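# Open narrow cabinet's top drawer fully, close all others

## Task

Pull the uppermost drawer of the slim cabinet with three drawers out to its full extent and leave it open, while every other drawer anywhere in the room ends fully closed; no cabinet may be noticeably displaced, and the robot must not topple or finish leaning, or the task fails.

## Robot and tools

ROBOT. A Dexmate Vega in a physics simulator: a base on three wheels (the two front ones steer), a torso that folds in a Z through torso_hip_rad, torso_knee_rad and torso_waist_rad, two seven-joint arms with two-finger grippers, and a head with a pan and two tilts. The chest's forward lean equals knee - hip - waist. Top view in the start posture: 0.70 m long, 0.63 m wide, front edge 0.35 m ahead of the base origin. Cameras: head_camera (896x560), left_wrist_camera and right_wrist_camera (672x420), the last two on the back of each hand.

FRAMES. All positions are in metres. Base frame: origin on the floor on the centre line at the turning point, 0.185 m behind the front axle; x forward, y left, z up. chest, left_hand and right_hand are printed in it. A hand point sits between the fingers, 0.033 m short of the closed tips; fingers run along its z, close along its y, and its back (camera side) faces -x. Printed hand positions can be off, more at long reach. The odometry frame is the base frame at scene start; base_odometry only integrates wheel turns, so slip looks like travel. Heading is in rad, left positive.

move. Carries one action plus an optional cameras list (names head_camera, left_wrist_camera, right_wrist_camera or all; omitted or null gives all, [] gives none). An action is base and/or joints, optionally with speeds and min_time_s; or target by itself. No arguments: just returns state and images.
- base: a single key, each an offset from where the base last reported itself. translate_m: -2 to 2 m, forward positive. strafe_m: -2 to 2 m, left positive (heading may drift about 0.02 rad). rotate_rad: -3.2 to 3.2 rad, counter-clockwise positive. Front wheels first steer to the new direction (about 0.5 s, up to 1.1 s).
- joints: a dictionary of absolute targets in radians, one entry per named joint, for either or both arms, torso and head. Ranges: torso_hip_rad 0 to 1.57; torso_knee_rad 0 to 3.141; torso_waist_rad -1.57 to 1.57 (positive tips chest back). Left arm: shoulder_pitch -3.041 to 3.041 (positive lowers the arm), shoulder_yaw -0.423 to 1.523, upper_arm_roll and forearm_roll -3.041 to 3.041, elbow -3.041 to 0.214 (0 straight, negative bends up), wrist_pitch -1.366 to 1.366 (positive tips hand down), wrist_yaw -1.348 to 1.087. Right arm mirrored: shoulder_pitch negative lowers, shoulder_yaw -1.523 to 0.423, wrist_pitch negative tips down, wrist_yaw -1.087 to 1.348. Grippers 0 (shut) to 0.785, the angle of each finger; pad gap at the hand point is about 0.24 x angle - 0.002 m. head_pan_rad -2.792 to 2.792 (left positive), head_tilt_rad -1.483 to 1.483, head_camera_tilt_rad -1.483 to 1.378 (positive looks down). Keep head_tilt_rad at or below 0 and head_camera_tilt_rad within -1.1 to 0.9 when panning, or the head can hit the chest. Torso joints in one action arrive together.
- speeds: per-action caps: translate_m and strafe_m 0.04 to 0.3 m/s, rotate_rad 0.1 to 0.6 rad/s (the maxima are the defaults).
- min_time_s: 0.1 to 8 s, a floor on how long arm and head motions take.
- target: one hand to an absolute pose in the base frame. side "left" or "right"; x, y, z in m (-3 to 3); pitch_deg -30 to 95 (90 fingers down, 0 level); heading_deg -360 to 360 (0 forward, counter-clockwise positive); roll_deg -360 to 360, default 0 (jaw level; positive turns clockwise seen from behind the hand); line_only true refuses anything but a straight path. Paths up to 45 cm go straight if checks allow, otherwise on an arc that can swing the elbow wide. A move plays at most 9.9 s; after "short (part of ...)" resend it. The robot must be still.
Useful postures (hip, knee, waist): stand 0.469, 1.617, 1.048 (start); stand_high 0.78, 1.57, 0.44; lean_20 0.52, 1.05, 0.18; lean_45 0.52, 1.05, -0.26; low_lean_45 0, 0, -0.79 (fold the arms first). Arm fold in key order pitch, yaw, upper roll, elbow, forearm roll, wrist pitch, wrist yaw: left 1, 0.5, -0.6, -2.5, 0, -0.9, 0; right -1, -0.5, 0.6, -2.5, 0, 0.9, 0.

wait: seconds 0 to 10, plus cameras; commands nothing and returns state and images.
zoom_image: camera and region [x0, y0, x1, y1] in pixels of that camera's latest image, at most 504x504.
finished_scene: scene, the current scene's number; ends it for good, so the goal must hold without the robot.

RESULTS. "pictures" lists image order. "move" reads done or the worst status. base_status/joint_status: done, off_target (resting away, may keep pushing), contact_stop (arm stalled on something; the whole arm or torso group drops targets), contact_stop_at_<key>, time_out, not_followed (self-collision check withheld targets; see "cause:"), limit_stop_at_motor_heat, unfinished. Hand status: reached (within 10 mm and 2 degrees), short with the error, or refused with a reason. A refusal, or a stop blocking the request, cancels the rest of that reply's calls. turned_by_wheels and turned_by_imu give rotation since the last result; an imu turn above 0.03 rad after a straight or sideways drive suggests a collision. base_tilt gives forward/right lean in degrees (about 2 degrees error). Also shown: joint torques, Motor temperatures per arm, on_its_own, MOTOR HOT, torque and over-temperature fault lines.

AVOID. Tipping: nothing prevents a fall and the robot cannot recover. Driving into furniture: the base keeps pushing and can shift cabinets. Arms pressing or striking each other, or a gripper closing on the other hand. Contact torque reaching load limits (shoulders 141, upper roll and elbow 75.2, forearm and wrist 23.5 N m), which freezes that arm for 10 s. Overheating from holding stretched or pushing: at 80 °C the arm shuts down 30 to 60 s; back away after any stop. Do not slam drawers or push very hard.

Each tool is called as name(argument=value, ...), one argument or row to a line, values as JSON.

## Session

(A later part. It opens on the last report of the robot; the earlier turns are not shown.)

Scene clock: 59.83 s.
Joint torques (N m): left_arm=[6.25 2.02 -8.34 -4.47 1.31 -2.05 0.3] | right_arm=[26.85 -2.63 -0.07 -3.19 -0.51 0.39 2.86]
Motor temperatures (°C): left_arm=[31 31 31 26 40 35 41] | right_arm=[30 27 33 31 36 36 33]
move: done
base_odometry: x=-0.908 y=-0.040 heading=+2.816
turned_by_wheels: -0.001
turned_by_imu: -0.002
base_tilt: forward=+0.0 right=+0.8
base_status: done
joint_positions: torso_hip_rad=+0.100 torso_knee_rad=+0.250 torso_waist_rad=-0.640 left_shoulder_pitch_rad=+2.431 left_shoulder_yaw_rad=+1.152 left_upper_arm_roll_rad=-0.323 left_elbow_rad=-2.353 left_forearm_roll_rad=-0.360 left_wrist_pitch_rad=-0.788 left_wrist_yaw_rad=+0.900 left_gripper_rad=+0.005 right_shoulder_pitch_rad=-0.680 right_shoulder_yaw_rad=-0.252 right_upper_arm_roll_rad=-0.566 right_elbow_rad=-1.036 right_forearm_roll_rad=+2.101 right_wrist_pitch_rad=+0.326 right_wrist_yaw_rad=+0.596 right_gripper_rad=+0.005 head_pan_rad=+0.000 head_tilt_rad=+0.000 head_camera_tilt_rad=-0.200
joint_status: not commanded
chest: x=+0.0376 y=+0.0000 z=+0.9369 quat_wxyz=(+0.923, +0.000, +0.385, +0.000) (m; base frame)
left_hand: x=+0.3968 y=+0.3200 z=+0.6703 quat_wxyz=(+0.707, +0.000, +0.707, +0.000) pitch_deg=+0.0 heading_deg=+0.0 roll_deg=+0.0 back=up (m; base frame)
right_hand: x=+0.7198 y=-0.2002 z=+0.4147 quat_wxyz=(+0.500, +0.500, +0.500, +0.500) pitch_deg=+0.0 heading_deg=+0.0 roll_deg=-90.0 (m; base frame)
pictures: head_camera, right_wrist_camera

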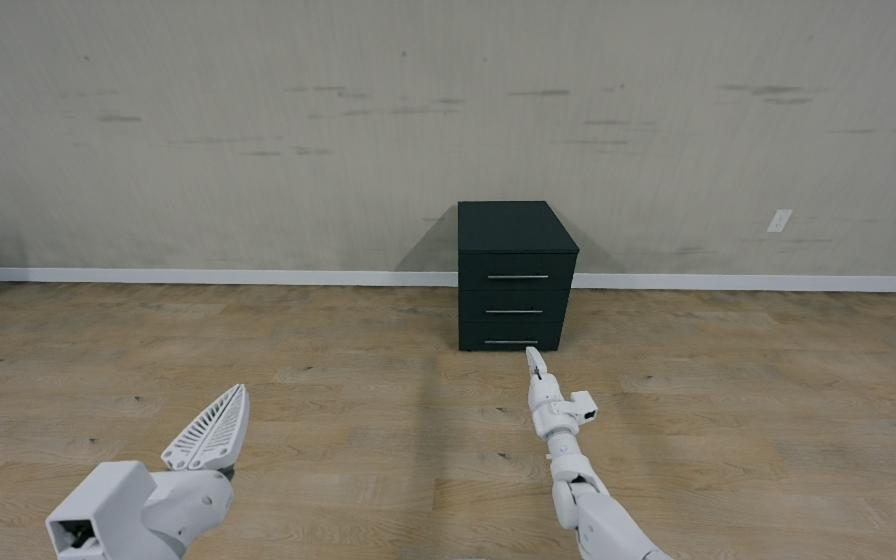

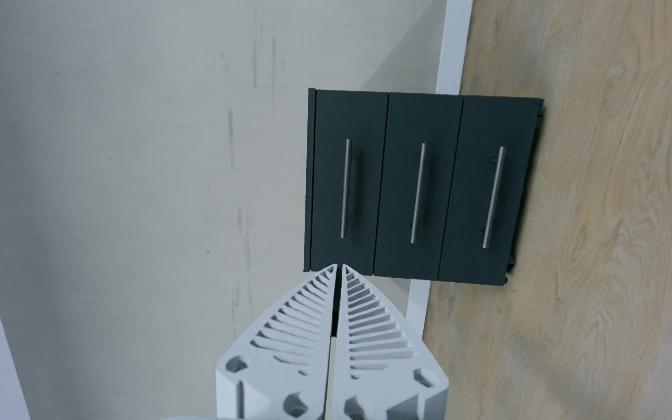

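move(
  base={"translate_m": 0.24},
  joints={"right_gripper_rad": 0.35},
  speeds={"translate_m": 0.15},
  cameras=["head_camera", "right_wrist_camera"],
)

Scene clock: 63.33 s.
Joint torques (N m): left_arm=[7.27 0.6 -7.63 -4.47 1.13 -2.16 0.16] | right_arm=[25.95 -2.23 -0.26 -4.78 -0.57 0.26 2.54]
Motor temperatures (°C): left_arm=[31 31 31 26 40 35 41] | right_arm=[30 27 33 31 36 36 33]
move: done
base_odometry: x=-1.136 y=+0.036 heading=+2.815
turned_by_wheels: -0.001
turned_by_imu: -0.001
base_tilt: forward=+0.0 right=+0.8
base_status: done
joint_positions: torso_hip_rad=+0.100 torso_knee_rad=+0.250 torso_waist_rad=-0.640 left_shoulder_pitch_rad=+2.431 left_shoulder_yaw_rad=+1.152 left_upper_arm_roll_rad=-0.323 left_elbow_rad=-2.353 left_forearm_roll_rad=-0.360 left_wrist_pitch_rad=-0.788 left_wrist_yaw_rad=+0.900 left_gripper_rad=+0.005 right_shoulder_pitch_rad=-0.680 right_shoulder_yaw_rad=-0.252 right_upper_arm_roll_rad=-0.566 right_elbow_rad=-1.036 right_forearm_roll_rad=+2.101 right_wrist_pitch_rad=+0.326 right_wrist_yaw_rad=+0.596 right_gripper_rad=+0.350 head_pan_rad=+0.000 head_tilt_rad=+0.000 head_camera_tilt_rad=-0.200
joint_status: all done
chest: x=+0.0376 y=+0.0000 z=+0.9369 quat_wxyz=(+0.923, +0.000, +0.385, +0.000) (m; base frame)
left_hand: x=+0.3968 y=+0.3200 z=+0.6703 quat_wxyz=(+0.707, +0.000, +0.707, +0.000) pitch_deg=+0.0 heading_deg=+0.0 roll_deg=+0.0 back=up (m; base frame)
right_hand: x=+0.7198 y=-0.2002 z=+0.4147 quat_wxyz=(+0.500, +0.500, +0.500, +0.500) pitch_deg=+0.0 heading_deg=+0.0 roll_deg=-90.0 (m; base frame)
pictures: head_camera, right_wrist_camera

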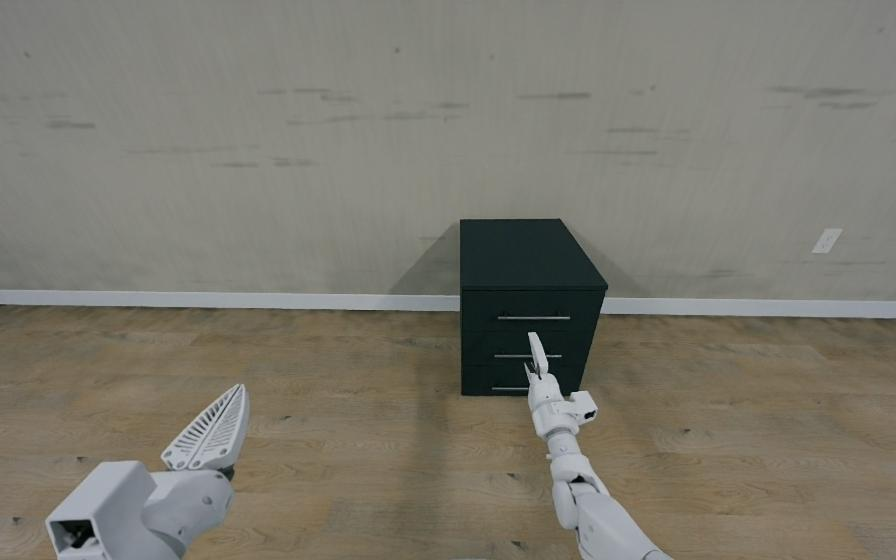

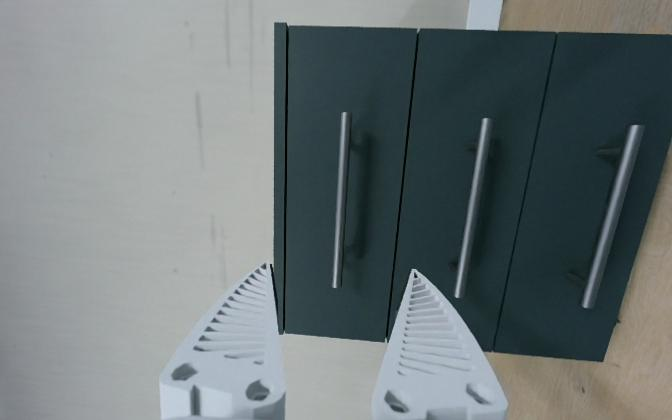

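move(
  target={"side": "right", "x": 0.72, "y": -0.22, "z": 0.417, "pitch_deg": 0, "heading_deg": 0, "roll_deg": 90},
  cameras=[],
)

move(
  base={"translate_m": 0.09},
  speeds={"translate_m": 0.1},
  cameras=["right_wrist_camera"],
)

Scene clock: 64.93 s.
Joint torques (N m): left_arm=[5.86 3.06 -7.69 -3.62 1.17 -2.49 0.19] | right_arm=[5.12 -3.34 7.81 -6.86 -0.53 0.1 2.17]
Motor temperatures (°C): left_arm=[31 31 31 26 40 35 41] | right_arm=[30 27 33 31 36 36 33]
move: done
base_odometry: x=-1.136 y=+0.036 heading=+2.815
turned_by_wheels: +0.000
turned_by_imu: +0.000
base_tilt: forward=+0.1 right=+0.8
base_status: not commanded
joint_positions: torso_hip_rad=+0.100 torso_knee_rad=+0.250 torso_waist_rad=-0.640 left_shoulder_pitch_rad=+2.431 left_shoulder_yaw_rad=+1.152 left_upper_arm_roll_rad=-0.323 left_elbow_rad=-2.353 left_forearm_roll_rad=-0.360 left_wrist_pitch_rad=-0.788 left_wrist_yaw_rad=+0.900 left_gripper_rad=+0.005 right_shoulder_pitch_rad=-0.689 right_shoulder_yaw_rad=-0.288 right_upper_arm_roll_rad=-0.550 right_elbow_rad=-1.056 right_forearm_roll_rad=+2.114 right_wrist_pitch_rad=+0.300 right_wrist_yaw_rad=+0.590 right_gripper_rad=+0.350 head_pan_rad=+0.000 head_tilt_rad=+0.000 head_camera_tilt_rad=-0.200
joint_status: not commanded
chest: x=+0.0376 y=+0.0000 z=+0.9369 quat_wxyz=(+0.923, +0.000, +0.385, +0.000) (m; base frame)
left_hand: x=+0.3968 y=+0.3200 z=+0.6703 quat_wxyz=(+0.707, +0.000, +0.707, +0.000) pitch_deg=+0.0 heading_deg=+0.0 roll_deg=+0.0 back=up (m; base frame)
right_hand: x=+0.7200 y=-0.2179 z=+0.4167 quat_wxyz=(+0.500, +0.500, +0.500, +0.500) pitch_deg=+0.0 heading_deg=+0.0 roll_deg=+90.0 (m; base frame)
right_hand_status: reached (straight line, planned for 0.4 s): 2 mm and 0.0 deg off.
pictures: none
No camera images: "cameras" was empty.

Scene clock: 66.57 s.
Joint torques (N m): left_arm=[4.9 1.54 -7.87 -4.72 1.24 -1.98 -0.12] | right_arm=[5.54 -5.23 7.85 -6.48 -0.48 -0.63 2.21]
Motor temperatures (°C): left_arm=[31 31 31 26 40 35 41] | right_arm=[30 27 33 31 36 36 33]
move: done
base_odometry: x=-1.221 y=+0.065 heading=+2.815
turned_by_wheels: -0.001
turned_by_imu: -0.001
base_tilt: forward=+0.1 right=+0.7
base_status: done
joint_positions: torso_hip_rad=+0.100 torso_knee_rad=+0.250 torso_waist_rad=-0.640 left_shoulder_pitch_rad=+2.431 left_shoulder_yaw_rad=+1.152 left_upper_arm_roll_rad=-0.323 left_elbow_rad=-2.353 left_forearm_roll_rad=-0.360 left_wrist_pitch_rad=-0.788 left_wrist_yaw_rad=+0.900 left_gripper_rad=+0.005 right_shoulder_pitch_rad=-0.691 right_shoulder_yaw_rad=-0.292 right_upper_arm_roll_rad=-0.548 right_elbow_rad=-1.058 right_forearm_roll_rad=+2.115 right_wrist_pitch_rad=+0.298 right_wrist_yaw_rad=+0.589 right_gripper_rad=+0.350 head_pan_rad=+0.000 head_tilt_rad=+0.000 head_camera_tilt_rad=-0.200
joint_status: not commanded
chest: x=+0.0376 y=+0.0000 z=+0.9369 quat_wxyz=(+0.923, +0.000, +0.385, +0.000) (m; base frame)
left_hand: x=+0.3968 y=+0.3200 z=+0.6703 quat_wxyz=(+0.707, +0.000, +0.707, +0.000) pitch_deg=+0.0 heading_deg=+0.0 roll_deg=+0.0 back=up (m; base frame)
right_hand: x=+0.7201 y=-0.2198 z=+0.4169 quat_wxyz=(+0.500, +0.500, +0.500, +0.500) pitch_deg=+0.0 heading_deg=+0.0 roll_deg=+90.0 (m; base frame)
pictures: right_wrist_camera

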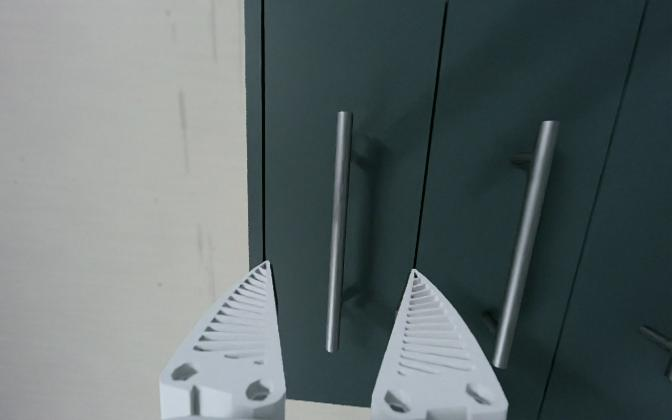

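move(
  base={"translate_m": 0.042},
  speeds={"translate_m": 0.05},
  cameras=["right_wrist_camera"],
)

Scene clock: 68.40 s.
Joint torques (N m): left_arm=[6.77 1.33 -8.74 -4.25 1.2 -2.03 -0.09] | right_arm=[5.6 -2.34 8.28 -7.28 -0.41 0.05 2.08]
Motor temperatures (°C): left_arm=[31 31 31 26 40 35 41] | right_arm=[30 27 33 32 36 36 33]
move: done
base_odometry: x=-1.261 y=+0.078 heading=+2.814
turned_by_wheels: -0.001
turned_by_imu: -0.001
base_tilt: forward=+0.1 right=+0.7
base_status: done
joint_positions: torso_hip_rad=+0.100 torso_knee_rad=+0.250 torso_waist_rad=-0.640 left_shoulder_pitch_rad=+2.431 left_shoulder_yaw_rad=+1.152 left_upper_arm_roll_rad=-0.323 left_elbow_rad=-2.353 left_forearm_roll_rad=-0.360 left_wrist_pitch_rad=-0.788 left_wrist_yaw_rad=+0.900 left_gripper_rad=+0.005 right_shoulder_pitch_rad=-0.691 right_shoulder_yaw_rad=-0.292 right_upper_arm_roll_rad=-0.548 right_elbow_rad=-1.058 right_forearm_roll_rad=+2.115 right_wrist_pitch_rad=+0.298 right_wrist_yaw_rad=+0.589 right_gripper_rad=+0.350 head_pan_rad=+0.000 head_tilt_rad=+0.000 head_camera_tilt_rad=-0.200
joint_status: not commanded
chest: x=+0.0376 y=+0.0000 z=+0.9369 quat_wxyz=(+0.923, +0.000, +0.385, +0.000) (m; base frame)
left_hand: x=+0.3968 y=+0.3200 z=+0.6703 quat_wxyz=(+0.707, +0.000, +0.707, +0.000) pitch_deg=+0.0 heading_deg=+0.0 roll_deg=+0.0 back=up (m; base frame)
right_hand: x=+0.7200 y=-0.2198 z=+0.4169 quat_wxyz=(+0.500, +0.500, +0.500, +0.500) pitch_deg=+0.0 heading_deg=+0.0 roll_deg=+90.0 (m; base frame)
pictures: right_wrist_camera

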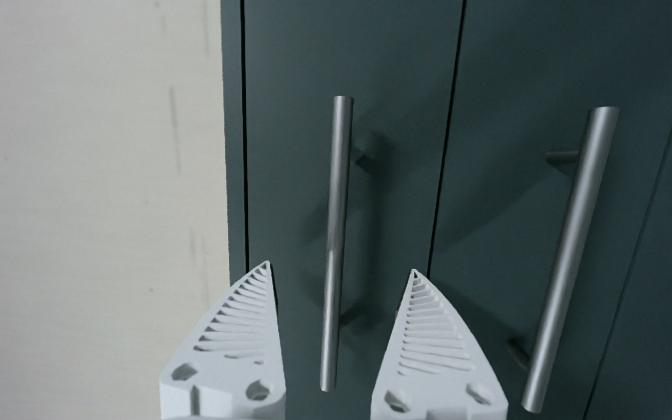

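move(
  joints={"right_gripper_rad": 0.0},
  cameras=["right_wrist_camera"],
)

move(
  base={"translate_m": -0.1},
  speeds={"translate_m": 0.06},
  cameras=["right_wrist_camera", "head_camera"],
)

Scene clock: 69.77 s.
Joint torques (N m): left_arm=[6.96 1.77 -8.16 -3.97 1.05 -2.59 0.07] | right_arm=[4.56 -4.14 6.56 -3.74 -0.44 -0.42 0.2]
Motor temperatures (°C): left_arm=[31 31 31 26 40 35 41] | right_arm=[30 27 33 32 36 36 33]
move: done
base_odometry: x=-1.261 y=+0.078 heading=+2.814
turned_by_wheels: +0.000
turned_by_imu: +0.000
base_tilt: forward=+0.0 right=+0.8
base_status: not commanded
joint_positions: torso_hip_rad=+0.100 torso_knee_rad=+0.250 torso_waist_rad=-0.640 left_shoulder_pitch_rad=+2.431 left_shoulder_yaw_rad=+1.152 left_upper_arm_roll_rad=-0.323 left_elbow_rad=-2.353 left_forearm_roll_rad=-0.360 left_wrist_pitch_rad=-0.788 left_wrist_yaw_rad=+0.900 left_gripper_rad=+0.005 right_shoulder_pitch_rad=-0.691 right_shoulder_yaw_rad=-0.292 right_upper_arm_roll_rad=-0.548 right_elbow_rad=-1.058 right_forearm_roll_rad=+2.115 right_wrist_pitch_rad=+0.298 right_wrist_yaw_rad=+0.589 right_gripper_rad=+0.000 head_pan_rad=+0.000 head_tilt_rad=+0.000 head_camera_tilt_rad=-0.200
joint_status: all done
chest: x=+0.0376 y=+0.0000 z=+0.9369 quat_wxyz=(+0.923, +0.000, +0.385, +0.000) (m; base frame)
left_hand: x=+0.3968 y=+0.3200 z=+0.6703 quat_wxyz=(+0.707, +0.000, +0.707, +0.000) pitch_deg=+0.0 heading_deg=+0.0 roll_deg=+0.0 back=up (m; base frame)
right_hand: x=+0.7201 y=-0.2198 z=+0.4173 quat_wxyz=(+0.500, +0.500, +0.500, +0.500) pitch_deg=+0.0 heading_deg=+0.0 roll_deg=-90.0 (m; base frame)
pictures: right_wrist_camera

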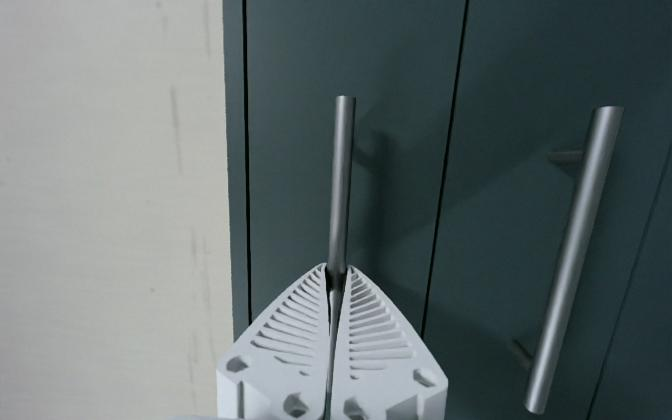

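Scene clock: 72.03 s.
Joint torques (N m): left_arm=[5.4 1.86 -8.63 -4.95 1.13 -1.71 0.24] | right_arm=[6.46 -2.52 5.69 -2.32 0.05 0.76 0.28]
Motor temperatures (°C): left_arm=[31 31 31 26 40 35 41] | right_arm=[30 27 33 31 36 36 33]
move: done
base_odometry: x=-1.166 y=+0.046 heading=+2.814
turned_by_wheels: +0.000
turned_by_imu: +0.001
base_tilt: forward=+0.0 right=+0.7
base_status: done
joint_positions: torso_hip_rad=+0.100 torso_knee_rad=+0.250 torso_waist_rad=-0.640 left_shoulder_pitch_rad=+2.431 left_shoulder_yaw_rad=+1.152 left_upper_arm_roll_rad=-0.323 left_elbow_rad=-2.353 left_forearm_roll_rad=-0.360 left_wrist_pitch_rad=-0.788 left_wrist_yaw_rad=+0.900 left_gripper_rad=+0.005 right_shoulder_pitch_rad=-0.691 right_shoulder_yaw_rad=-0.292 right_upper_arm_roll_rad=-0.548 right_elbow_rad=-1.058 right_forearm_roll_rad=+2.115 right_wrist_pitch_rad=+0.297 right_wrist_yaw_rad=+0.589 right_gripper_rad=+0.000 head_pan_rad=+0.000 head_tilt_rad=+0.000 head_camera_tilt_rad=-0.200
joint_status: not commanded
chest: x=+0.0375 y=+0.0000 z=+0.9369 quat_wxyz=(+0.923, +0.000, +0.385, +0.000) (m; base frame)
left_hand: x=+0.3968 y=+0.3200 z=+0.6704 quat_wxyz=(+0.707, +0.000, +0.707, +0.000) pitch_deg=+0.0 heading_deg=+0.0 roll_deg=+0.0 back=up (m; base frame)
right_hand: x=+0.7201 y=-0.2197 z=+0.4175 quat_wxyz=(+0.500, +0.500, +0.500, +0.500) pitch_deg=+0.0 heading_deg=+0.0 roll_deg=-90.0 (m; base frame)
pictures: head_camera, right_wrist_camera

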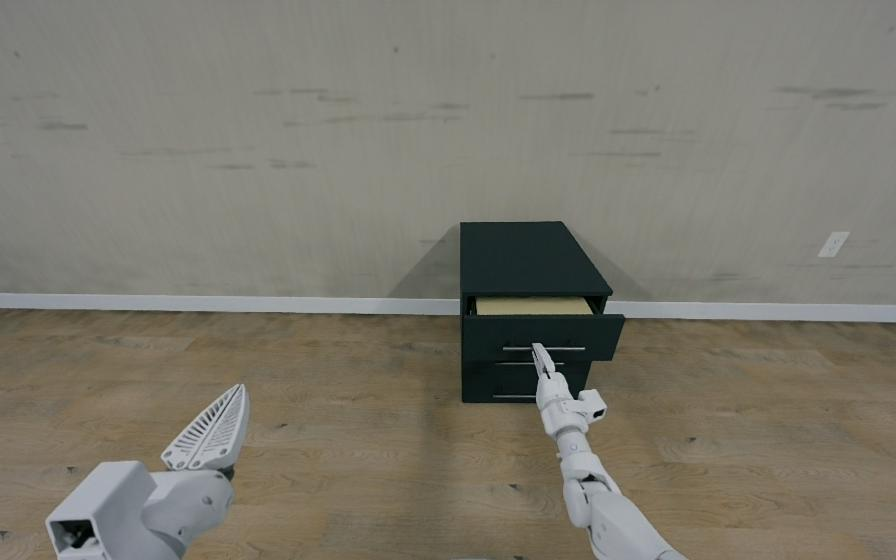

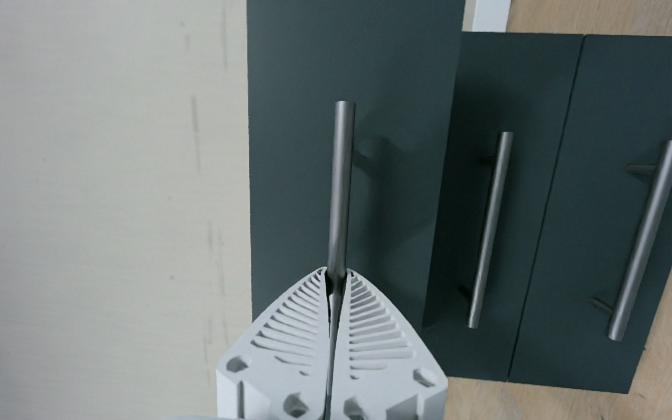

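move(
  base={"translate_m": -0.1},
  speeds={"translate_m": 0.06},
  cameras=["right_wrist_camera"],
)

move(
  base={"translate_m": -0.1},
  speeds={"translate_m": 0.06},
  cameras=["right_wrist_camera"],
)

move(
  base={"translate_m": -0.05},
  speeds={"translate_m": 0.04},
  cameras=["right_wrist_camera"],
)

Scene clock: 74.80 s.
Joint torques (N m): left_arm=[5.57 2.04 -7.85 -4.78 1.19 -2.27 0.07] | right_arm=[4.95 -1.95 5.02 -1.96 0.49 2.04 0.1]
Motor temperatures (°C): left_arm=[31 31 31 26 40 35 41] | right_arm=[30 27 33 31 36 36 33]
move: done
base_odometry: x=-1.071 y=+0.014 heading=+2.815
turned_by_wheels: +0.001
turned_by_imu: +0.002
base_tilt: forward=+0.0 right=+0.7
base_status: done
joint_positions: torso_hip_rad=+0.100 torso_knee_rad=+0.250 torso_waist_rad=-0.640 left_shoulder_pitch_rad=+2.431 left_shoulder_yaw_rad=+1.152 left_upper_arm_roll_rad=-0.323 left_elbow_rad=-2.353 left_forearm_roll_rad=-0.360 left_wrist_pitch_rad=-0.788 left_wrist_yaw_rad=+0.900 left_gripper_rad=+0.005 right_shoulder_pitch_rad=-0.691 right_shoulder_yaw_rad=-0.292 right_upper_arm_roll_rad=-0.548 right_elbow_rad=-1.058 right_forearm_roll_rad=+2.115 right_wrist_pitch_rad=+0.297 right_wrist_yaw_rad=+0.589 right_gripper_rad=+0.000 head_pan_rad=+0.000 head_tilt_rad=+0.000 head_camera_tilt_rad=-0.200
joint_status: not commanded
chest: x=+0.0375 y=+0.0000 z=+0.9369 quat_wxyz=(+0.923, +0.000, +0.385, +0.000) (m; base frame)
left_hand: x=+0.3968 y=+0.3200 z=+0.6704 quat_wxyz=(+0.707, +0.000, +0.707, +0.000) pitch_deg=+0.0 heading_deg=+0.0 roll_deg=+0.0 back=up (m; base frame)
right_hand: x=+0.7201 y=-0.2196 z=+0.4175 quat_wxyz=(+0.500, +0.500, +0.500, +0.500) pitch_deg=+0.0 heading_deg=+0.0 roll_deg=-90.0 (m; base frame)
pictures: right_wrist_camera

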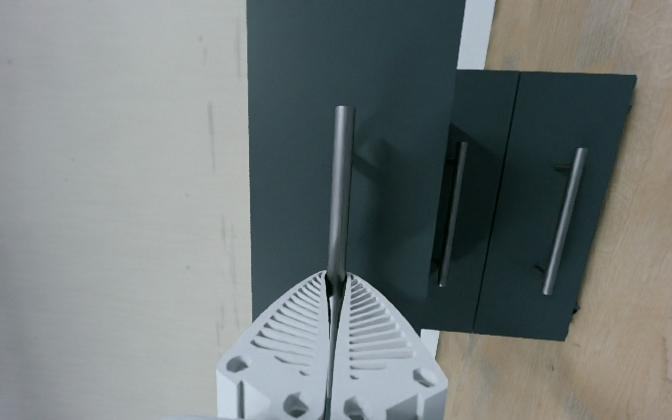

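Scene clock: 77.23 s.
Joint torques (N m): left_arm=[7.91 1.39 -8.47 -5.78 1.19 -2.5 0.35] | right_arm=[5.42 -5.74 5.91 -2.24 0.89 3.42 0.25]
Motor temperatures (°C): left_arm=[31 31 31 26 40 35 41] | right_arm=[30 27 33 31 36 36 33]
move: done
base_odometry: x=-0.977 y=-0.018 heading=+2.814
turned_by_wheels: -0.001
turned_by_imu: -0.002
base_tilt: forward=+0.1 right=+0.7
base_status: done
joint_positions: torso_hip_rad=+0.100 torso_knee_rad=+0.250 torso_waist_rad=-0.640 left_shoulder_pitch_rad=+2.431 left_shoulder_yaw_rad=+1.152 left_upper_arm_roll_rad=-0.323 left_elbow_rad=-2.353 left_forearm_roll_rad=-0.360 left_wrist_pitch_rad=-0.788 left_wrist_yaw_rad=+0.900 left_gripper_rad=+0.005 right_shoulder_pitch_rad=-0.691 right_shoulder_yaw_rad=-0.292 right_upper_arm_roll_rad=-0.548 right_elbow_rad=-1.058 right_forearm_roll_rad=+2.115 right_wrist_pitch_rad=+0.297 right_wrist_yaw_rad=+0.589 right_gripper_rad=+0.000 head_pan_rad=+0.000 head_tilt_rad=+0.000 head_camera_tilt_rad=-0.200
joint_status: not commanded
chest: x=+0.0375 y=+0.0000 z=+0.9369 quat_wxyz=(+0.923, +0.000, +0.385, +0.000) (m; base frame)
left_hand: x=+0.3968 y=+0.3200 z=+0.6704 quat_wxyz=(+0.707, +0.000, +0.707, +0.000) pitch_deg=+0.0 heading_deg=+0.0 roll_deg=+0.0 back=up (m; base frame)
right_hand: x=+0.7201 y=-0.2194 z=+0.4175 quat_wxyz=(+0.500, +0.500, +0.500, +0.501) pitch_deg=-0.1 heading_deg=+0.1 roll_deg=-90.0 (m; base frame)
pictures: right_wrist_camera

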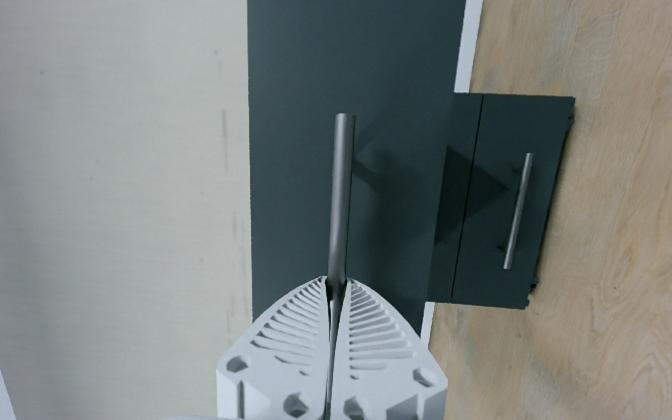

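Scene clock: 79.23 s.
Joint torques (N m): left_arm=[5.37 1.36 -8.33 -4.43 1.15 -1.8 0.15] | right_arm=[5.95 -4.58 5.83 -1.69 0.98 3.85 0.3]
Motor temperatures (°C): left_arm=[31 31 31 26 40 35 41] | right_arm=[30 27 33 31 36 36 33]
move: done
base_odometry: x=-0.929 y=-0.034 heading=+2.813
turned_by_wheels: -0.001
turned_by_imu: -0.001
base_tilt: forward=+0.0 right=+0.7
base_status: done
joint_positions: torso_hip_rad=+0.100 torso_knee_rad=+0.250 torso_waist_rad=-0.640 left_shoulder_pitch_rad=+2.431 left_shoulder_yaw_rad=+1.152 left_upper_arm_roll_rad=-0.323 left_elbow_rad=-2.353 left_forearm_roll_rad=-0.360 left_wrist_pitch_rad=-0.788 left_wrist_yaw_rad=+0.900 left_gripper_rad=+0.005 right_shoulder_pitch_rad=-0.691 right_shoulder_yaw_rad=-0.292 right_upper_arm_roll_rad=-0.548 right_elbow_rad=-1.058 right_forearm_roll_rad=+2.115 right_wrist_pitch_rad=+0.297 right_wrist_yaw_rad=+0.589 right_gripper_rad=+0.000 head_pan_rad=+0.000 head_tilt_rad=+0.000 head_camera_tilt_rad=-0.200
joint_status: not commanded
chest: x=+0.0375 y=+0.0000 z=+0.9369 quat_wxyz=(+0.923, +0.000, +0.385, +0.000) (m; base frame)
left_hand: x=+0.3968 y=+0.3200 z=+0.6704 quat_wxyz=(+0.707, +0.000, +0.707, +0.000) pitch_deg=+0.0 heading_deg=+0.0 roll_deg=+0.0 back=up (m; base frame)
right_hand: x=+0.7202 y=-0.2194 z=+0.4175 quat_wxyz=(+0.500, +0.500, +0.500, +0.501) pitch_deg=-0.1 heading_deg=+0.1 roll_deg=-90.0 (m; base frame)
pictures: right_wrist_camera

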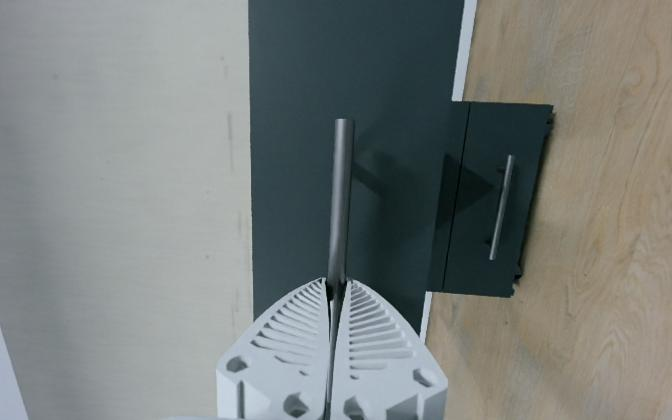

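move(
  base={"translate_m": -0.025},
  speeds={"translate_m": 0.04},
  cameras=["right_wrist_camera"],
)

move(
  base={"translate_m": -0.02},
  speeds={"translate_m": 0.04},
  cameras=["right_wrist_camera", "head_camera"],
)

Scene clock: 80.87 s.
Joint torques (N m): left_arm=[6.13 0.59 -7.92 -5.67 1.3 -2.35 0.29] | right_arm=[6.57 -3.26 5.86 -4.56 -0.37 0.7 2.09]
Motor temperatures (°C): left_arm=[31 31 31 26 40 35 41] | right_arm=[30 27 33 31 36 36 33]
move: done
base_odometry: x=-0.906 y=-0.042 heading=+2.812
turned_by_wheels: -0.001
turned_by_imu: -0.001
base_tilt: forward=+0.0 right=+0.7
base_status: done
joint_positions: torso_hip_rad=+0.100 torso_knee_rad=+0.250 torso_waist_rad=-0.640 left_shoulder_pitch_rad=+2.431 left_shoulder_yaw_rad=+1.152 left_upper_arm_roll_rad=-0.323 left_elbow_rad=-2.353 left_forearm_roll_rad=-0.360 left_wrist_pitch_rad=-0.788 left_wrist_yaw_rad=+0.900 left_gripper_rad=+0.005 right_shoulder_pitch_rad=-0.691 right_shoulder_yaw_rad=-0.292 right_upper_arm_roll_rad=-0.548 right_elbow_rad=-1.058 right_forearm_roll_rad=+2.115 right_wrist_pitch_rad=+0.297 right_wrist_yaw_rad=+0.589 right_gripper_rad=+0.000 head_pan_rad=+0.000 head_tilt_rad=+0.000 head_camera_tilt_rad=-0.200
joint_status: not commanded
chest: x=+0.0376 y=+0.0000 z=+0.9369 quat_wxyz=(+0.923, +0.000, +0.385, +0.000) (m; base frame)
left_hand: x=+0.3968 y=+0.3200 z=+0.6703 quat_wxyz=(+0.707, +0.000, +0.707, +0.000) pitch_deg=+0.0 heading_deg=+0.0 roll_deg=+0.0 back=up (m; base frame)
right_hand: x=+0.7201 y=-0.2198 z=+0.4172 quat_wxyz=(+0.500, +0.500, +0.500, +0.500) pitch_deg=+0.0 heading_deg=+0.0 roll_deg=-90.0 (m; base frame)
pictures: right_wrist_camera

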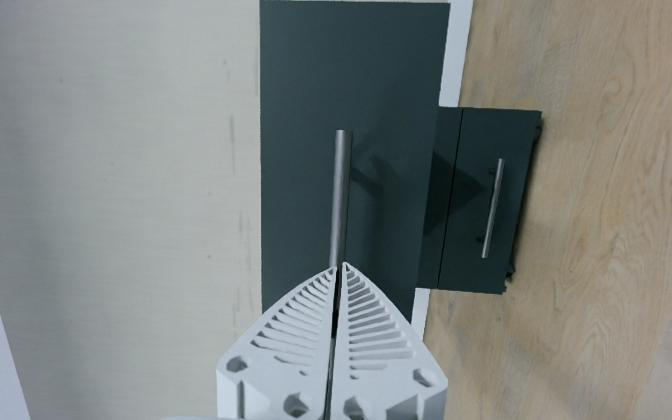

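Scene clock: 82.20 s.
Joint torques (N m): left_arm=[5.77 0.32 -7.97 -3.95 1.17 -1.33 0.33] | right_arm=[5.38 -1.93 5.62 -4.57 -0.6 0.26 2.07]
Motor temperatures (°C): left_arm=[31 31 31 26 40 35 41] | right_arm=[30 27 33 31 36 36 33]
move: done
base_odometry: x=-0.887 y=-0.049 heading=+2.811
turned_by_wheels: -0.001
turned_by_imu: -0.001
base_tilt: forward=+0.0 right=+0.7
base_status: done
joint_positions: torso_hip_rad=+0.100 torso_knee_rad=+0.250 torso_waist_rad=-0.640 left_shoulder_pitch_rad=+2.431 left_shoulder_yaw_rad=+1.152 left_upper_arm_roll_rad=-0.323 left_elbow_rad=-2.353 left_forearm_roll_rad=-0.360 left_wrist_pitch_rad=-0.788 left_wrist_yaw_rad=+0.900 left_gripper_rad=+0.005 right_shoulder_pitch_rad=-0.691 right_shoulder_yaw_rad=-0.292 right_upper_arm_roll_rad=-0.548 right_elbow_rad=-1.058 right_forearm_roll_rad=+2.115 right_wrist_pitch_rad=+0.297 right_wrist_yaw_rad=+0.589 right_gripper_rad=+0.000 head_pan_rad=+0.000 head_tilt_rad=+0.000 head_camera_tilt_rad=-0.200
joint_status: not commanded
chest: x=+0.0376 y=+0.0000 z=+0.9369 quat_wxyz=(+0.923, +0.000, +0.385, +0.000) (m; base frame)
left_hand: x=+0.3968 y=+0.3200 z=+0.6703 quat_wxyz=(+0.707, +0.000, +0.707, +0.000) pitch_deg=+0.0 heading_deg=+0.0 roll_deg=+0.0 back=up (m; base frame)
right_hand: x=+0.7201 y=-0.2198 z=+0.4171 quat_wxyz=(+0.500, +0.500, +0.500, +0.500) pitch_deg=+0.0 heading_deg=+0.0 roll_deg=-90.0 (m; base frame)
pictures: head_camera, right_wrist_camera

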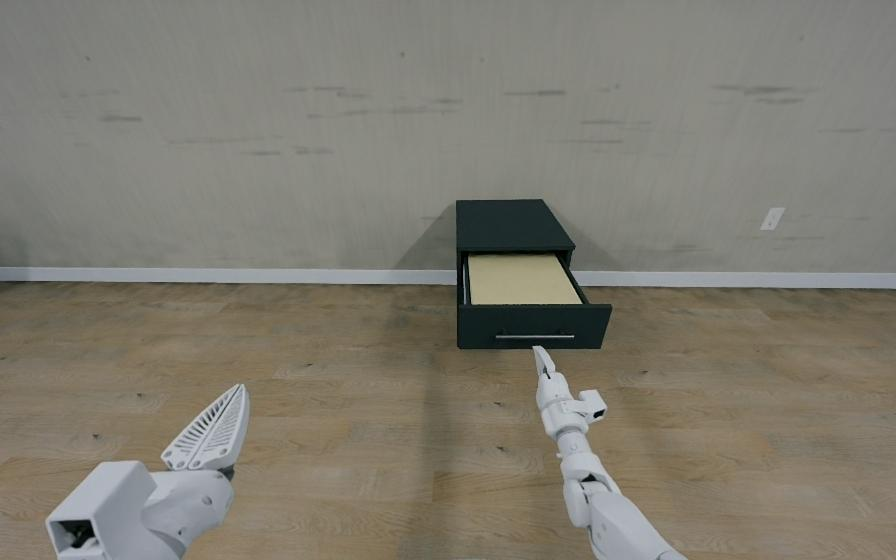

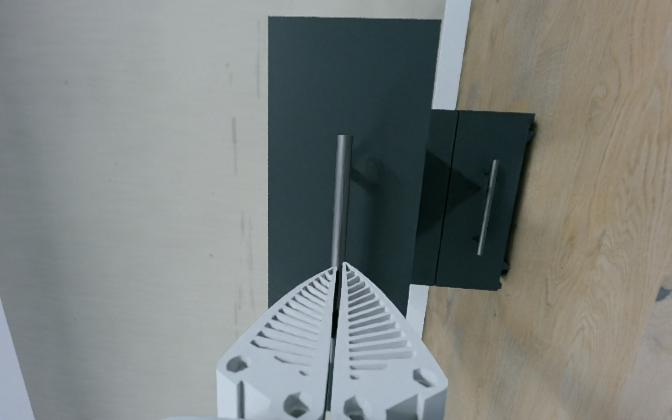

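move(
  joints={"right_gripper_rad": 0.35},
  base={"rotate_rad": 0.025},
  cameras=["right_wrist_camera", "head_camera"],
)

Scene clock: 83.43 s.
Joint torques (N m): left_arm=[5.22 -0.15 -7.92 -4.23 1.32 -2.34 0.15] | right_arm=[6.03 -0.99 5.65 -4.51 -0.64 -0.24 2.45]
Motor temperatures (°C): left_arm=[31 31 31 26 40 35 41] | right_arm=[30 27 33 31 36 36 33]
move: done
base_odometry: x=-0.887 y=-0.049 heading=+2.836
turned_by_wheels: +0.025
turned_by_imu: +0.021
base_tilt: forward=+0.0 right=+0.8
base_status: done
joint_positions: torso_hip_rad=+0.100 torso_knee_rad=+0.250 torso_waist_rad=-0.640 left_shoulder_pitch_rad=+2.431 left_shoulder_yaw_rad=+1.152 left_upper_arm_roll_rad=-0.323 left_elbow_rad=-2.353 left_forearm_roll_rad=-0.360 left_wrist_pitch_rad=-0.788 left_wrist_yaw_rad=+0.900 left_gripper_rad=+0.005 right_shoulder_pitch_rad=-0.691 right_shoulder_yaw_rad=-0.292 right_upper_arm_roll_rad=-0.548 right_elbow_rad=-1.058 right_forearm_roll_rad=+2.115 right_wrist_pitch_rad=+0.298 right_wrist_yaw_rad=+0.589 right_gripper_rad=+0.350 head_pan_rad=+0.000 head_tilt_rad=+0.000 head_camera_tilt_rad=-0.200
joint_status: all done
chest: x=+0.0376 y=+0.0000 z=+0.9369 quat_wxyz=(+0.923, +0.000, +0.385, +0.000) (m; base frame)
left_hand: x=+0.3968 y=+0.3200 z=+0.6703 quat_wxyz=(+0.707, +0.000, +0.707, +0.000) pitch_deg=+0.0 heading_deg=+0.0 roll_deg=+0.0 back=up (m; base frame)
right_hand: x=+0.7201 y=-0.2199 z=+0.4171 quat_wxyz=(+0.500, +0.500, +0.500, +0.500) pitch_deg=+0.0 heading_deg=+0.0 roll_deg=-90.0 (m; base frame)
pictures: head_camera, right_wrist_camera

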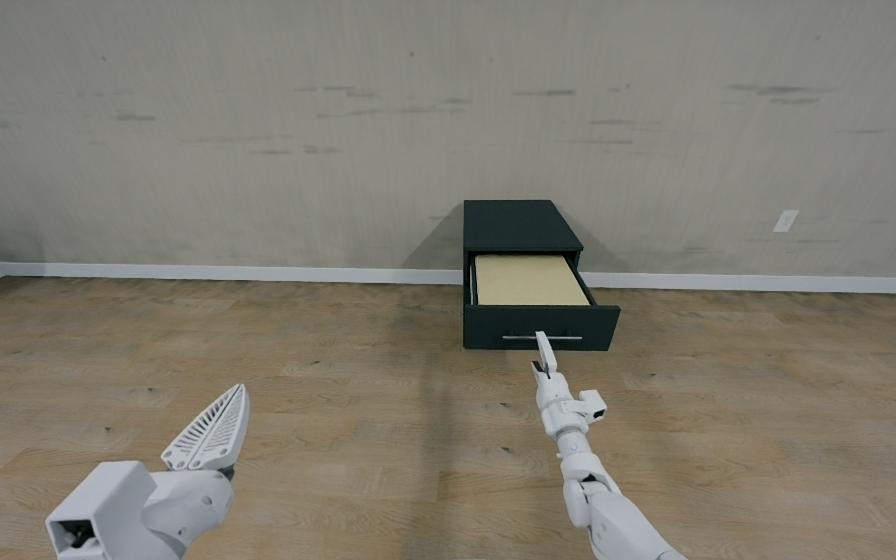

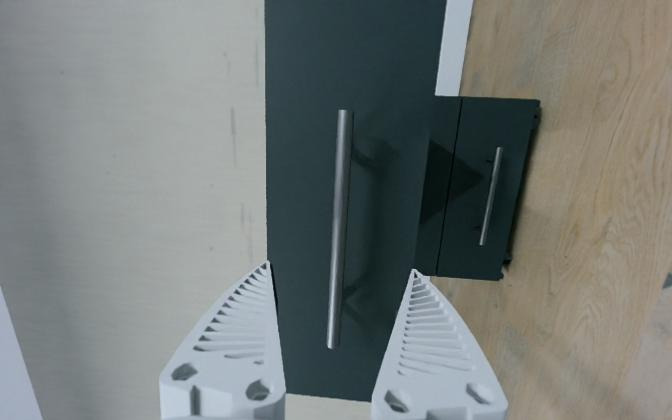

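move(
  base={"translate_m": 0.042},
  speeds={"translate_m": 0.05},
  cameras=["right_wrist_camera"],
)

move(
  joints={"right_gripper_rad": 0.0},
  cameras=["right_wrist_camera"],
)

Scene clock: 85.37 s.
Joint torques (N m): left_arm=[7 0.05 -8.04 -4.59 0.94 -2.69 0.02] | right_arm=[5.99 -2.7 5.77 -3.08 -0.49 -0.73 2.44]
Motor temperatures (°C): left_arm=[31 31 31 26 40 35 41] | right_arm=[30 27 33 31 36 36 33]
move: done
base_odometry: x=-0.927 y=-0.036 heading=+2.835
turned_by_wheels: -0.001
turned_by_imu: -0.003
base_tilt: forward=+0.0 right=+0.7
base_status: done
joint_positions: torso_hip_rad=+0.100 torso_knee_rad=+0.250 torso_waist_rad=-0.640 left_shoulder_pitch_rad=+2.431 left_shoulder_yaw_rad=+1.152 left_upper_arm_roll_rad=-0.323 left_elbow_rad=-2.353 left_forearm_roll_rad=-0.360 left_wrist_pitch_rad=-0.788 left_wrist_yaw_rad=+0.900 left_gripper_rad=+0.005 right_shoulder_pitch_rad=-0.691 right_shoulder_yaw_rad=-0.292 right_upper_arm_roll_rad=-0.548 right_elbow_rad=-1.058 right_forearm_roll_rad=+2.115 right_wrist_pitch_rad=+0.298 right_wrist_yaw_rad=+0.589 right_gripper_rad=+0.350 head_pan_rad=+0.000 head_tilt_rad=+0.000 head_camera_tilt_rad=-0.200
joint_status: not commanded
chest: x=+0.0376 y=+0.0000 z=+0.9369 quat_wxyz=(+0.923, +0.000, +0.385, +0.000) (m; base frame)
left_hand: x=+0.3968 y=+0.3200 z=+0.6703 quat_wxyz=(+0.707, +0.000, +0.707, +0.000) pitch_deg=+0.0 heading_deg=+0.0 roll_deg=+0.0 back=up (m; base frame)
right_hand: x=+0.7201 y=-0.2199 z=+0.4171 quat_wxyz=(+0.500, +0.500, +0.500, +0.500) pitch_deg=+0.0 heading_deg=+0.0 roll_deg=-90.0 (m; base frame)
pictures: right_wrist_camera

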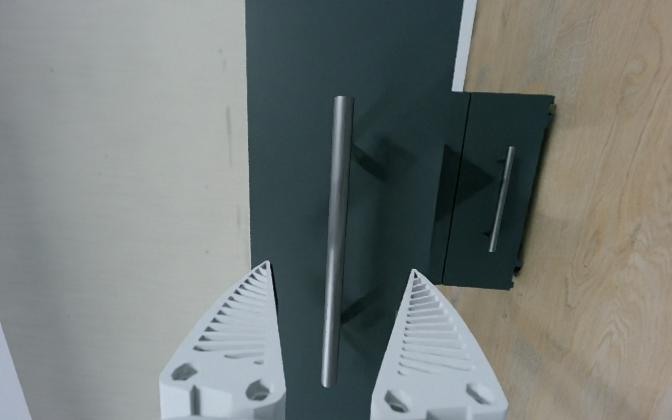

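Scene clock: 86.27 s.
Joint torques (N m): left_arm=[5.72 1.81 -8.2 -5.13 1.08 -2.6 -0.06] | right_arm=[6.27 -3.24 5.84 -3.84 -0.48 -0.66 0.48]
Motor temperatures (°C): left_arm=[31 31 31 26 40 35 41] | right_arm=[30 27 33 31 36 36 33]
move: done
base_odometry: x=-0.927 y=-0.036 heading=+2.835
turned_by_wheels: +0.000
turned_by_imu: +0.000
base_tilt: forward=+0.1 right=+0.8
base_status: not commanded
joint_positions: torso_hip_rad=+0.100 torso_knee_rad=+0.250 torso_waist_rad=-0.640 left_shoulder_pitch_rad=+2.431 left_shoulder_yaw_rad=+1.152 left_upper_arm_roll_rad=-0.323 left_elbow_rad=-2.353 left_forearm_roll_rad=-0.360 left_wrist_pitch_rad=-0.788 left_wrist_yaw_rad=+0.900 left_gripper_rad=+0.005 right_shoulder_pitch_rad=-0.691 right_shoulder_yaw_rad=-0.292 right_upper_arm_roll_rad=-0.548 right_elbow_rad=-1.058 right_forearm_roll_rad=+2.115 right_wrist_pitch_rad=+0.298 right_wrist_yaw_rad=+0.589 right_gripper_rad=+0.000 head_pan_rad=+0.000 head_tilt_rad=+0.000 head_camera_tilt_rad=-0.200
joint_status: all done
chest: x=+0.0376 y=+0.0000 z=+0.9369 quat_wxyz=(+0.923, +0.000, +0.385, +0.000) (m; base frame)
left_hand: x=+0.3968 y=+0.3200 z=+0.6703 quat_wxyz=(+0.707, +0.000, +0.707, +0.000) pitch_deg=+0.0 heading_deg=+0.0 roll_deg=+0.0 back=up (m; base frame)
right_hand: x=+0.7201 y=-0.2198 z=+0.4172 quat_wxyz=(+0.500, +0.500, +0.500, +0.500) pitch_deg=+0.0 heading_deg=+0.0 roll_deg=-90.0 (m; base frame)
pictures: right_wrist_camera

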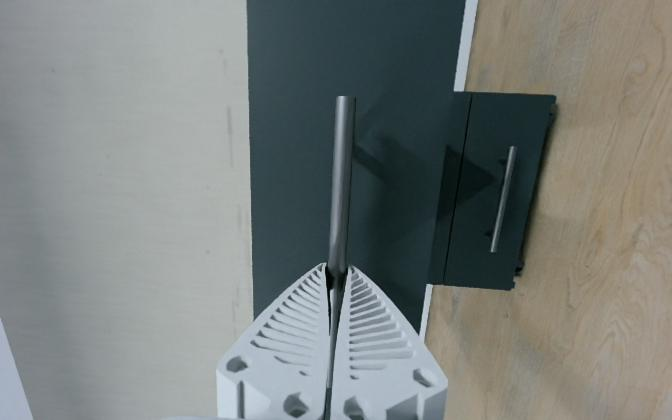

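move(
  base={"translate_m": -0.02},
  speeds={"translate_m": 0.04},
  cameras=["right_wrist_camera"],
)

move(
  base={"translate_m": -0.015},
  speeds={"translate_m": 0.04},
  cameras=["right_wrist_camera"],
)

Scene clock: 87.97 s.
Joint torques (N m): left_arm=[4.74 1.11 -8.06 -3.19 1.23 -1.97 0.18] | right_arm=[6.64 -5.65 5.76 -3.7 -0.38 0.53 0.61]
Motor temperatures (°C): left_arm=[31 31 31 26 40 35 41] | right_arm=[30 27 33 31 36 36 33]
move: done
base_odometry: x=-0.908 y=-0.042 heading=+2.835
turned_by_wheels: +0.000
turned_by_imu: +0.000
base_tilt: forward=+0.0 right=+0.8
base_status: done
joint_positions: torso_hip_rad=+0.100 torso_knee_rad=+0.250 torso_waist_rad=-0.640 left_shoulder_pitch_rad=+2.431 left_shoulder_yaw_rad=+1.152 left_upper_arm_roll_rad=-0.323 left_elbow_rad=-2.353 left_forearm_roll_rad=-0.360 left_wrist_pitch_rad=-0.788 left_wrist_yaw_rad=+0.900 left_gripper_rad=+0.005 right_shoulder_pitch_rad=-0.691 right_shoulder_yaw_rad=-0.292 right_upper_arm_roll_rad=-0.548 right_elbow_rad=-1.058 right_forearm_roll_rad=+2.115 right_wrist_pitch_rad=+0.298 right_wrist_yaw_rad=+0.589 right_gripper_rad=+0.000 head_pan_rad=+0.000 head_tilt_rad=+0.000 head_camera_tilt_rad=-0.200
joint_status: not commanded
chest: x=+0.0375 y=+0.0000 z=+0.9369 quat_wxyz=(+0.923, +0.000, +0.385, +0.000) (m; base frame)
left_hand: x=+0.3968 y=+0.3200 z=+0.6704 quat_wxyz=(+0.707, +0.000, +0.707, +0.000) pitch_deg=+0.0 heading_deg=+0.0 roll_deg=+0.0 back=up (m; base frame)
right_hand: x=+0.7201 y=-0.2198 z=+0.4174 quat_wxyz=(+0.500, +0.500, +0.500, +0.500) pitch_deg=+0.0 heading_deg=+0.0 roll_deg=-90.0 (m; base frame)
pictures: right_wrist_camera

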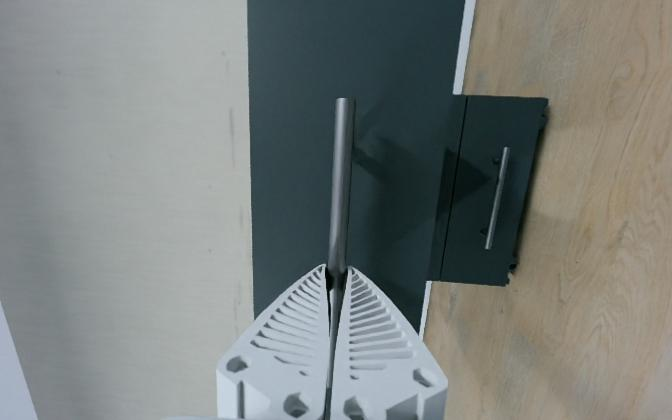

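Scene clock: 89.00 s.
Joint torques (N m): left_arm=[5.91 1.29 -7.71 -4.65 1.31 -2.41 0.11] | right_arm=[6.5 -2.75 5.54 -2.73 -0.32 0.41 0.44]
Motor temperatures (°C): left_arm=[31 31 31 26 40 35 41] | right_arm=[30 27 33 31 36 36 33]
move: done
base_odometry: x=-0.894 y=-0.047 heading=+2.834
turned_by_wheels: +0.000
turned_by_imu: +0.000
base_tilt: forward=+0.0 right=+0.7
base_status: done
joint_positions: torso_hip_rad=+0.100 torso_knee_rad=+0.250 torso_waist_rad=-0.640 left_shoulder_pitch_rad=+2.431 left_shoulder_yaw_rad=+1.152 left_upper_arm_roll_rad=-0.323 left_elbow_rad=-2.353 left_forearm_roll_rad=-0.360 left_wrist_pitch_rad=-0.788 left_wrist_yaw_rad=+0.900 left_gripper_rad=+0.005 right_shoulder_pitch_rad=-0.691 right_shoulder_yaw_rad=-0.292 right_upper_arm_roll_rad=-0.548 right_elbow_rad=-1.058 right_forearm_roll_rad=+2.115 right_wrist_pitch_rad=+0.298 right_wrist_yaw_rad=+0.589 right_gripper_rad=+0.000 head_pan_rad=+0.000 head_tilt_rad=+0.000 head_camera_tilt_rad=-0.200
joint_status: not commanded
chest: x=+0.0375 y=+0.0000 z=+0.9369 quat_wxyz=(+0.923, +0.000, +0.385, +0.000) (m; base frame)
left_hand: x=+0.3968 y=+0.3200 z=+0.6704 quat_wxyz=(+0.707, +0.000, +0.707, +0.000) pitch_deg=+0.0 heading_deg=+0.0 roll_deg=+0.0 back=up (m; base frame)
right_hand: x=+0.7201 y=-0.2198 z=+0.4174 quat_wxyz=(+0.500, +0.500, +0.500, +0.500) pitch_deg=+0.0 heading_deg=+0.0 roll_deg=-90.0 (m; base frame)
pictures: right_wrist_camera

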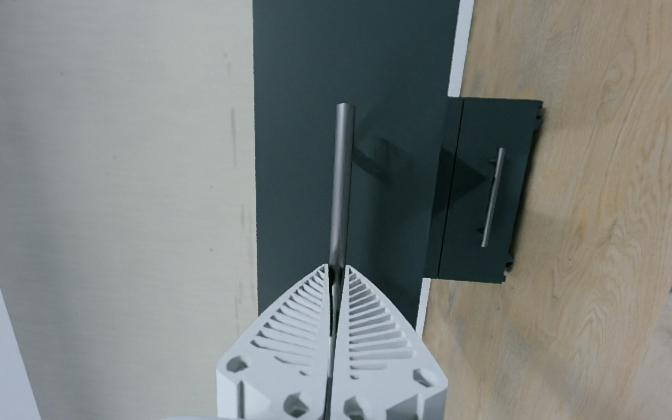

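move(
  base={"translate_m": -0.015},
  speeds={"translate_m": 0.04},
  cameras=["right_wrist_camera", "head_camera"],
)

Scene clock: 90.27 s.
Joint torques (N m): left_arm=[6.69 0.9 -8.15 -4.61 1.26 -2.15 0.25] | right_arm=[7.65 -3.78 5.59 -3.99 -0.5 -0.28 1.93]
Motor temperatures (°C): left_arm=[31 31 31 26 40 35 41] | right_arm=[30 27 33 31 36 36 33]
move: done
base_odometry: x=-0.879 y=-0.051 heading=+2.834
turned_by_wheels: +0.000
turned_by_imu: +0.000
base_tilt: forward=+0.0 right=+0.7
base_status: done
joint_positions: torso_hip_rad=+0.100 torso_knee_rad=+0.250 torso_waist_rad=-0.640 left_shoulder_pitch_rad=+2.431 left_shoulder_yaw_rad=+1.152 left_upper_arm_roll_rad=-0.323 left_elbow_rad=-2.353 left_forearm_roll_rad=-0.360 left_wrist_pitch_rad=-0.788 left_wrist_yaw_rad=+0.900 left_gripper_rad=+0.005 right_shoulder_pitch_rad=-0.691 right_shoulder_yaw_rad=-0.292 right_upper_arm_roll_rad=-0.548 right_elbow_rad=-1.058 right_forearm_roll_rad=+2.115 right_wrist_pitch_rad=+0.298 right_wrist_yaw_rad=+0.589 right_gripper_rad=+0.000 head_pan_rad=+0.000 head_tilt_rad=+0.000 head_camera_tilt_rad=-0.200
joint_status: not commanded
chest: x=+0.0376 y=+0.0000 z=+0.9369 quat_wxyz=(+0.923, +0.000, +0.385, +0.000) (m; base frame)
left_hand: x=+0.3968 y=+0.3200 z=+0.6703 quat_wxyz=(+0.707, +0.000, +0.707, +0.000) pitch_deg=+0.0 heading_deg=+0.0 roll_deg=+0.0 back=up (m; base frame)
right_hand: x=+0.7201 y=-0.2198 z=+0.4171 quat_wxyz=(+0.500, +0.500, +0.500, +0.500) pitch_deg=+0.0 heading_deg=+0.0 roll_deg=-90.0 (m; base frame)
pictures: head_camera, right_wrist_camera

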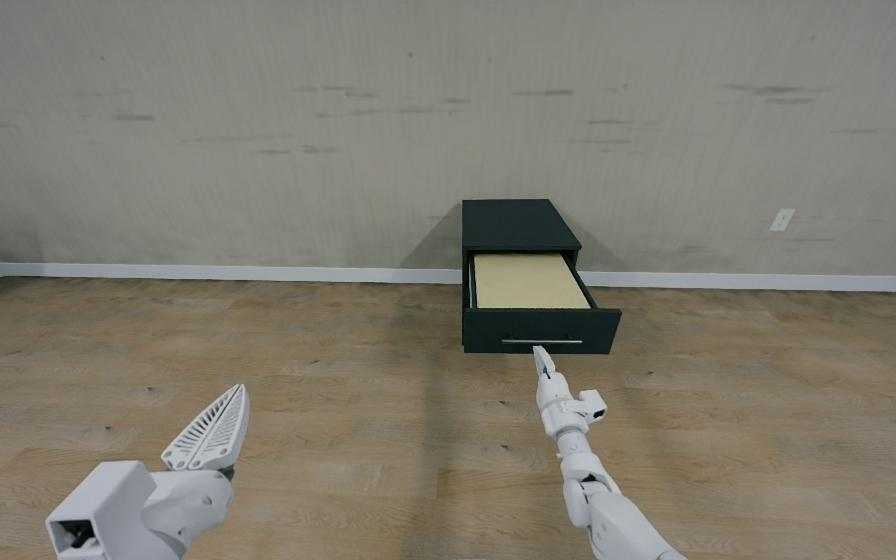

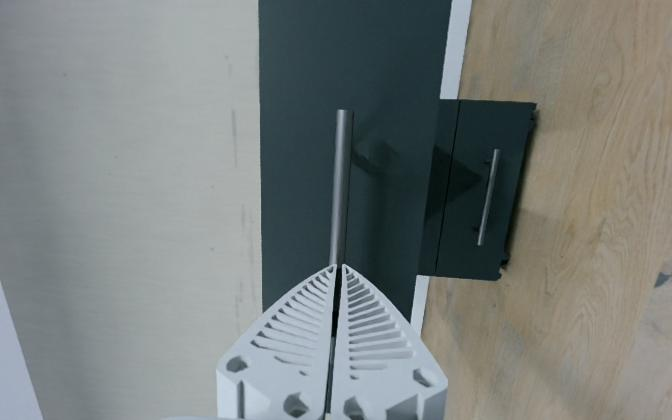

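move(
  joints={"right_gripper_rad": 0.35},
  cameras=["right_wrist_camera"],
)

zoom_image(
  camera="right_wrist_camera",
  region=[200, 60, 480, 400],
)

Scene clock: 91.40 s.
Joint torques (N m): left_arm=[5.67 0.78 -7.88 -4.56 1.28 -2.51 0.11] | right_arm=[7.27 -1.74 5.22 -4.18 -0.38 0.17 2.36]
Motor temperatures (°C): left_arm=[31 31 31 26 40 35 41] | right_arm=[30 27 33 31 36 36 33]
move: done
base_odometry: x=-0.879 y=-0.051 heading=+2.834
turned_by_wheels: +0.000
turned_by_imu: +0.000
base_tilt: forward=+0.0 right=+0.8
base_status: not commanded
joint_positions: torso_hip_rad=+0.100 torso_knee_rad=+0.250 torso_waist_rad=-0.640 left_shoulder_pitch_rad=+2.431 left_shoulder_yaw_rad=+1.152 left_upper_arm_roll_rad=-0.323 left_elbow_rad=-2.353 left_forearm_roll_rad=-0.360 left_wrist_pitch_rad=-0.788 left_wrist_yaw_rad=+0.900 left_gripper_rad=+0.005 right_shoulder_pitch_rad=-0.691 right_shoulder_yaw_rad=-0.292 right_upper_arm_roll_rad=-0.548 right_elbow_rad=-1.058 right_forearm_roll_rad=+2.115 right_wrist_pitch_rad=+0.298 right_wrist_yaw_rad=+0.589 right_gripper_rad=+0.350 head_pan_rad=+0.000 head_tilt_rad=+0.000 head_camera_tilt_rad=-0.200
joint_status: all done
chest: x=+0.0376 y=+0.0000 z=+0.9369 quat_wxyz=(+0.923, +0.000, +0.385, +0.000) (m; base frame)
left_hand: x=+0.3968 y=+0.3200 z=+0.6703 quat_wxyz=(+0.707, +0.000, +0.707, +0.000) pitch_deg=+0.0 heading_deg=+0.0 roll_deg=+0.0 back=up (m; base frame)
right_hand: x=+0.7201 y=-0.2198 z=+0.4171 quat_wxyz=(+0.500, +0.500, +0.500, +0.500) pitch_deg=+0.0 heading_deg=+0.0 roll_deg=-90.0 (m; base frame)
pictures: right_wrist_camera

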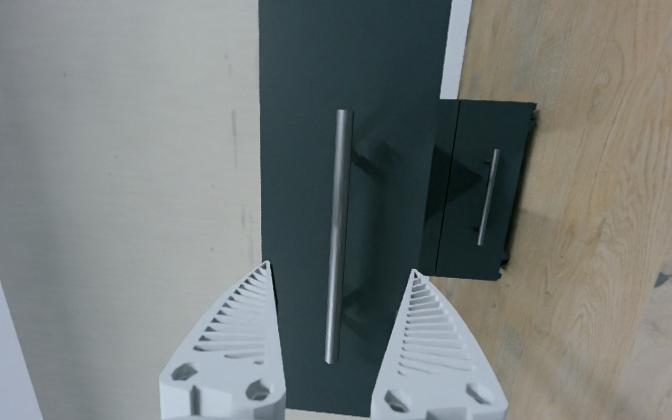

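Scaled by 1.482 from the camera's 672x420 image, which has a finer 960x600 frame.

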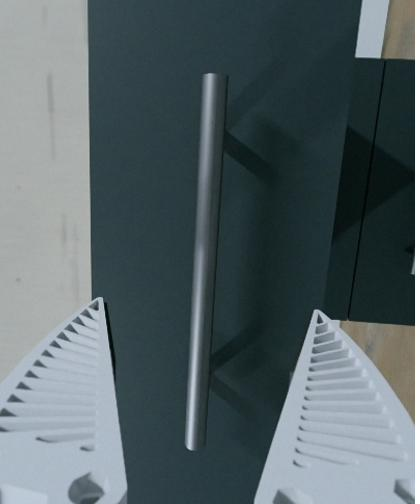

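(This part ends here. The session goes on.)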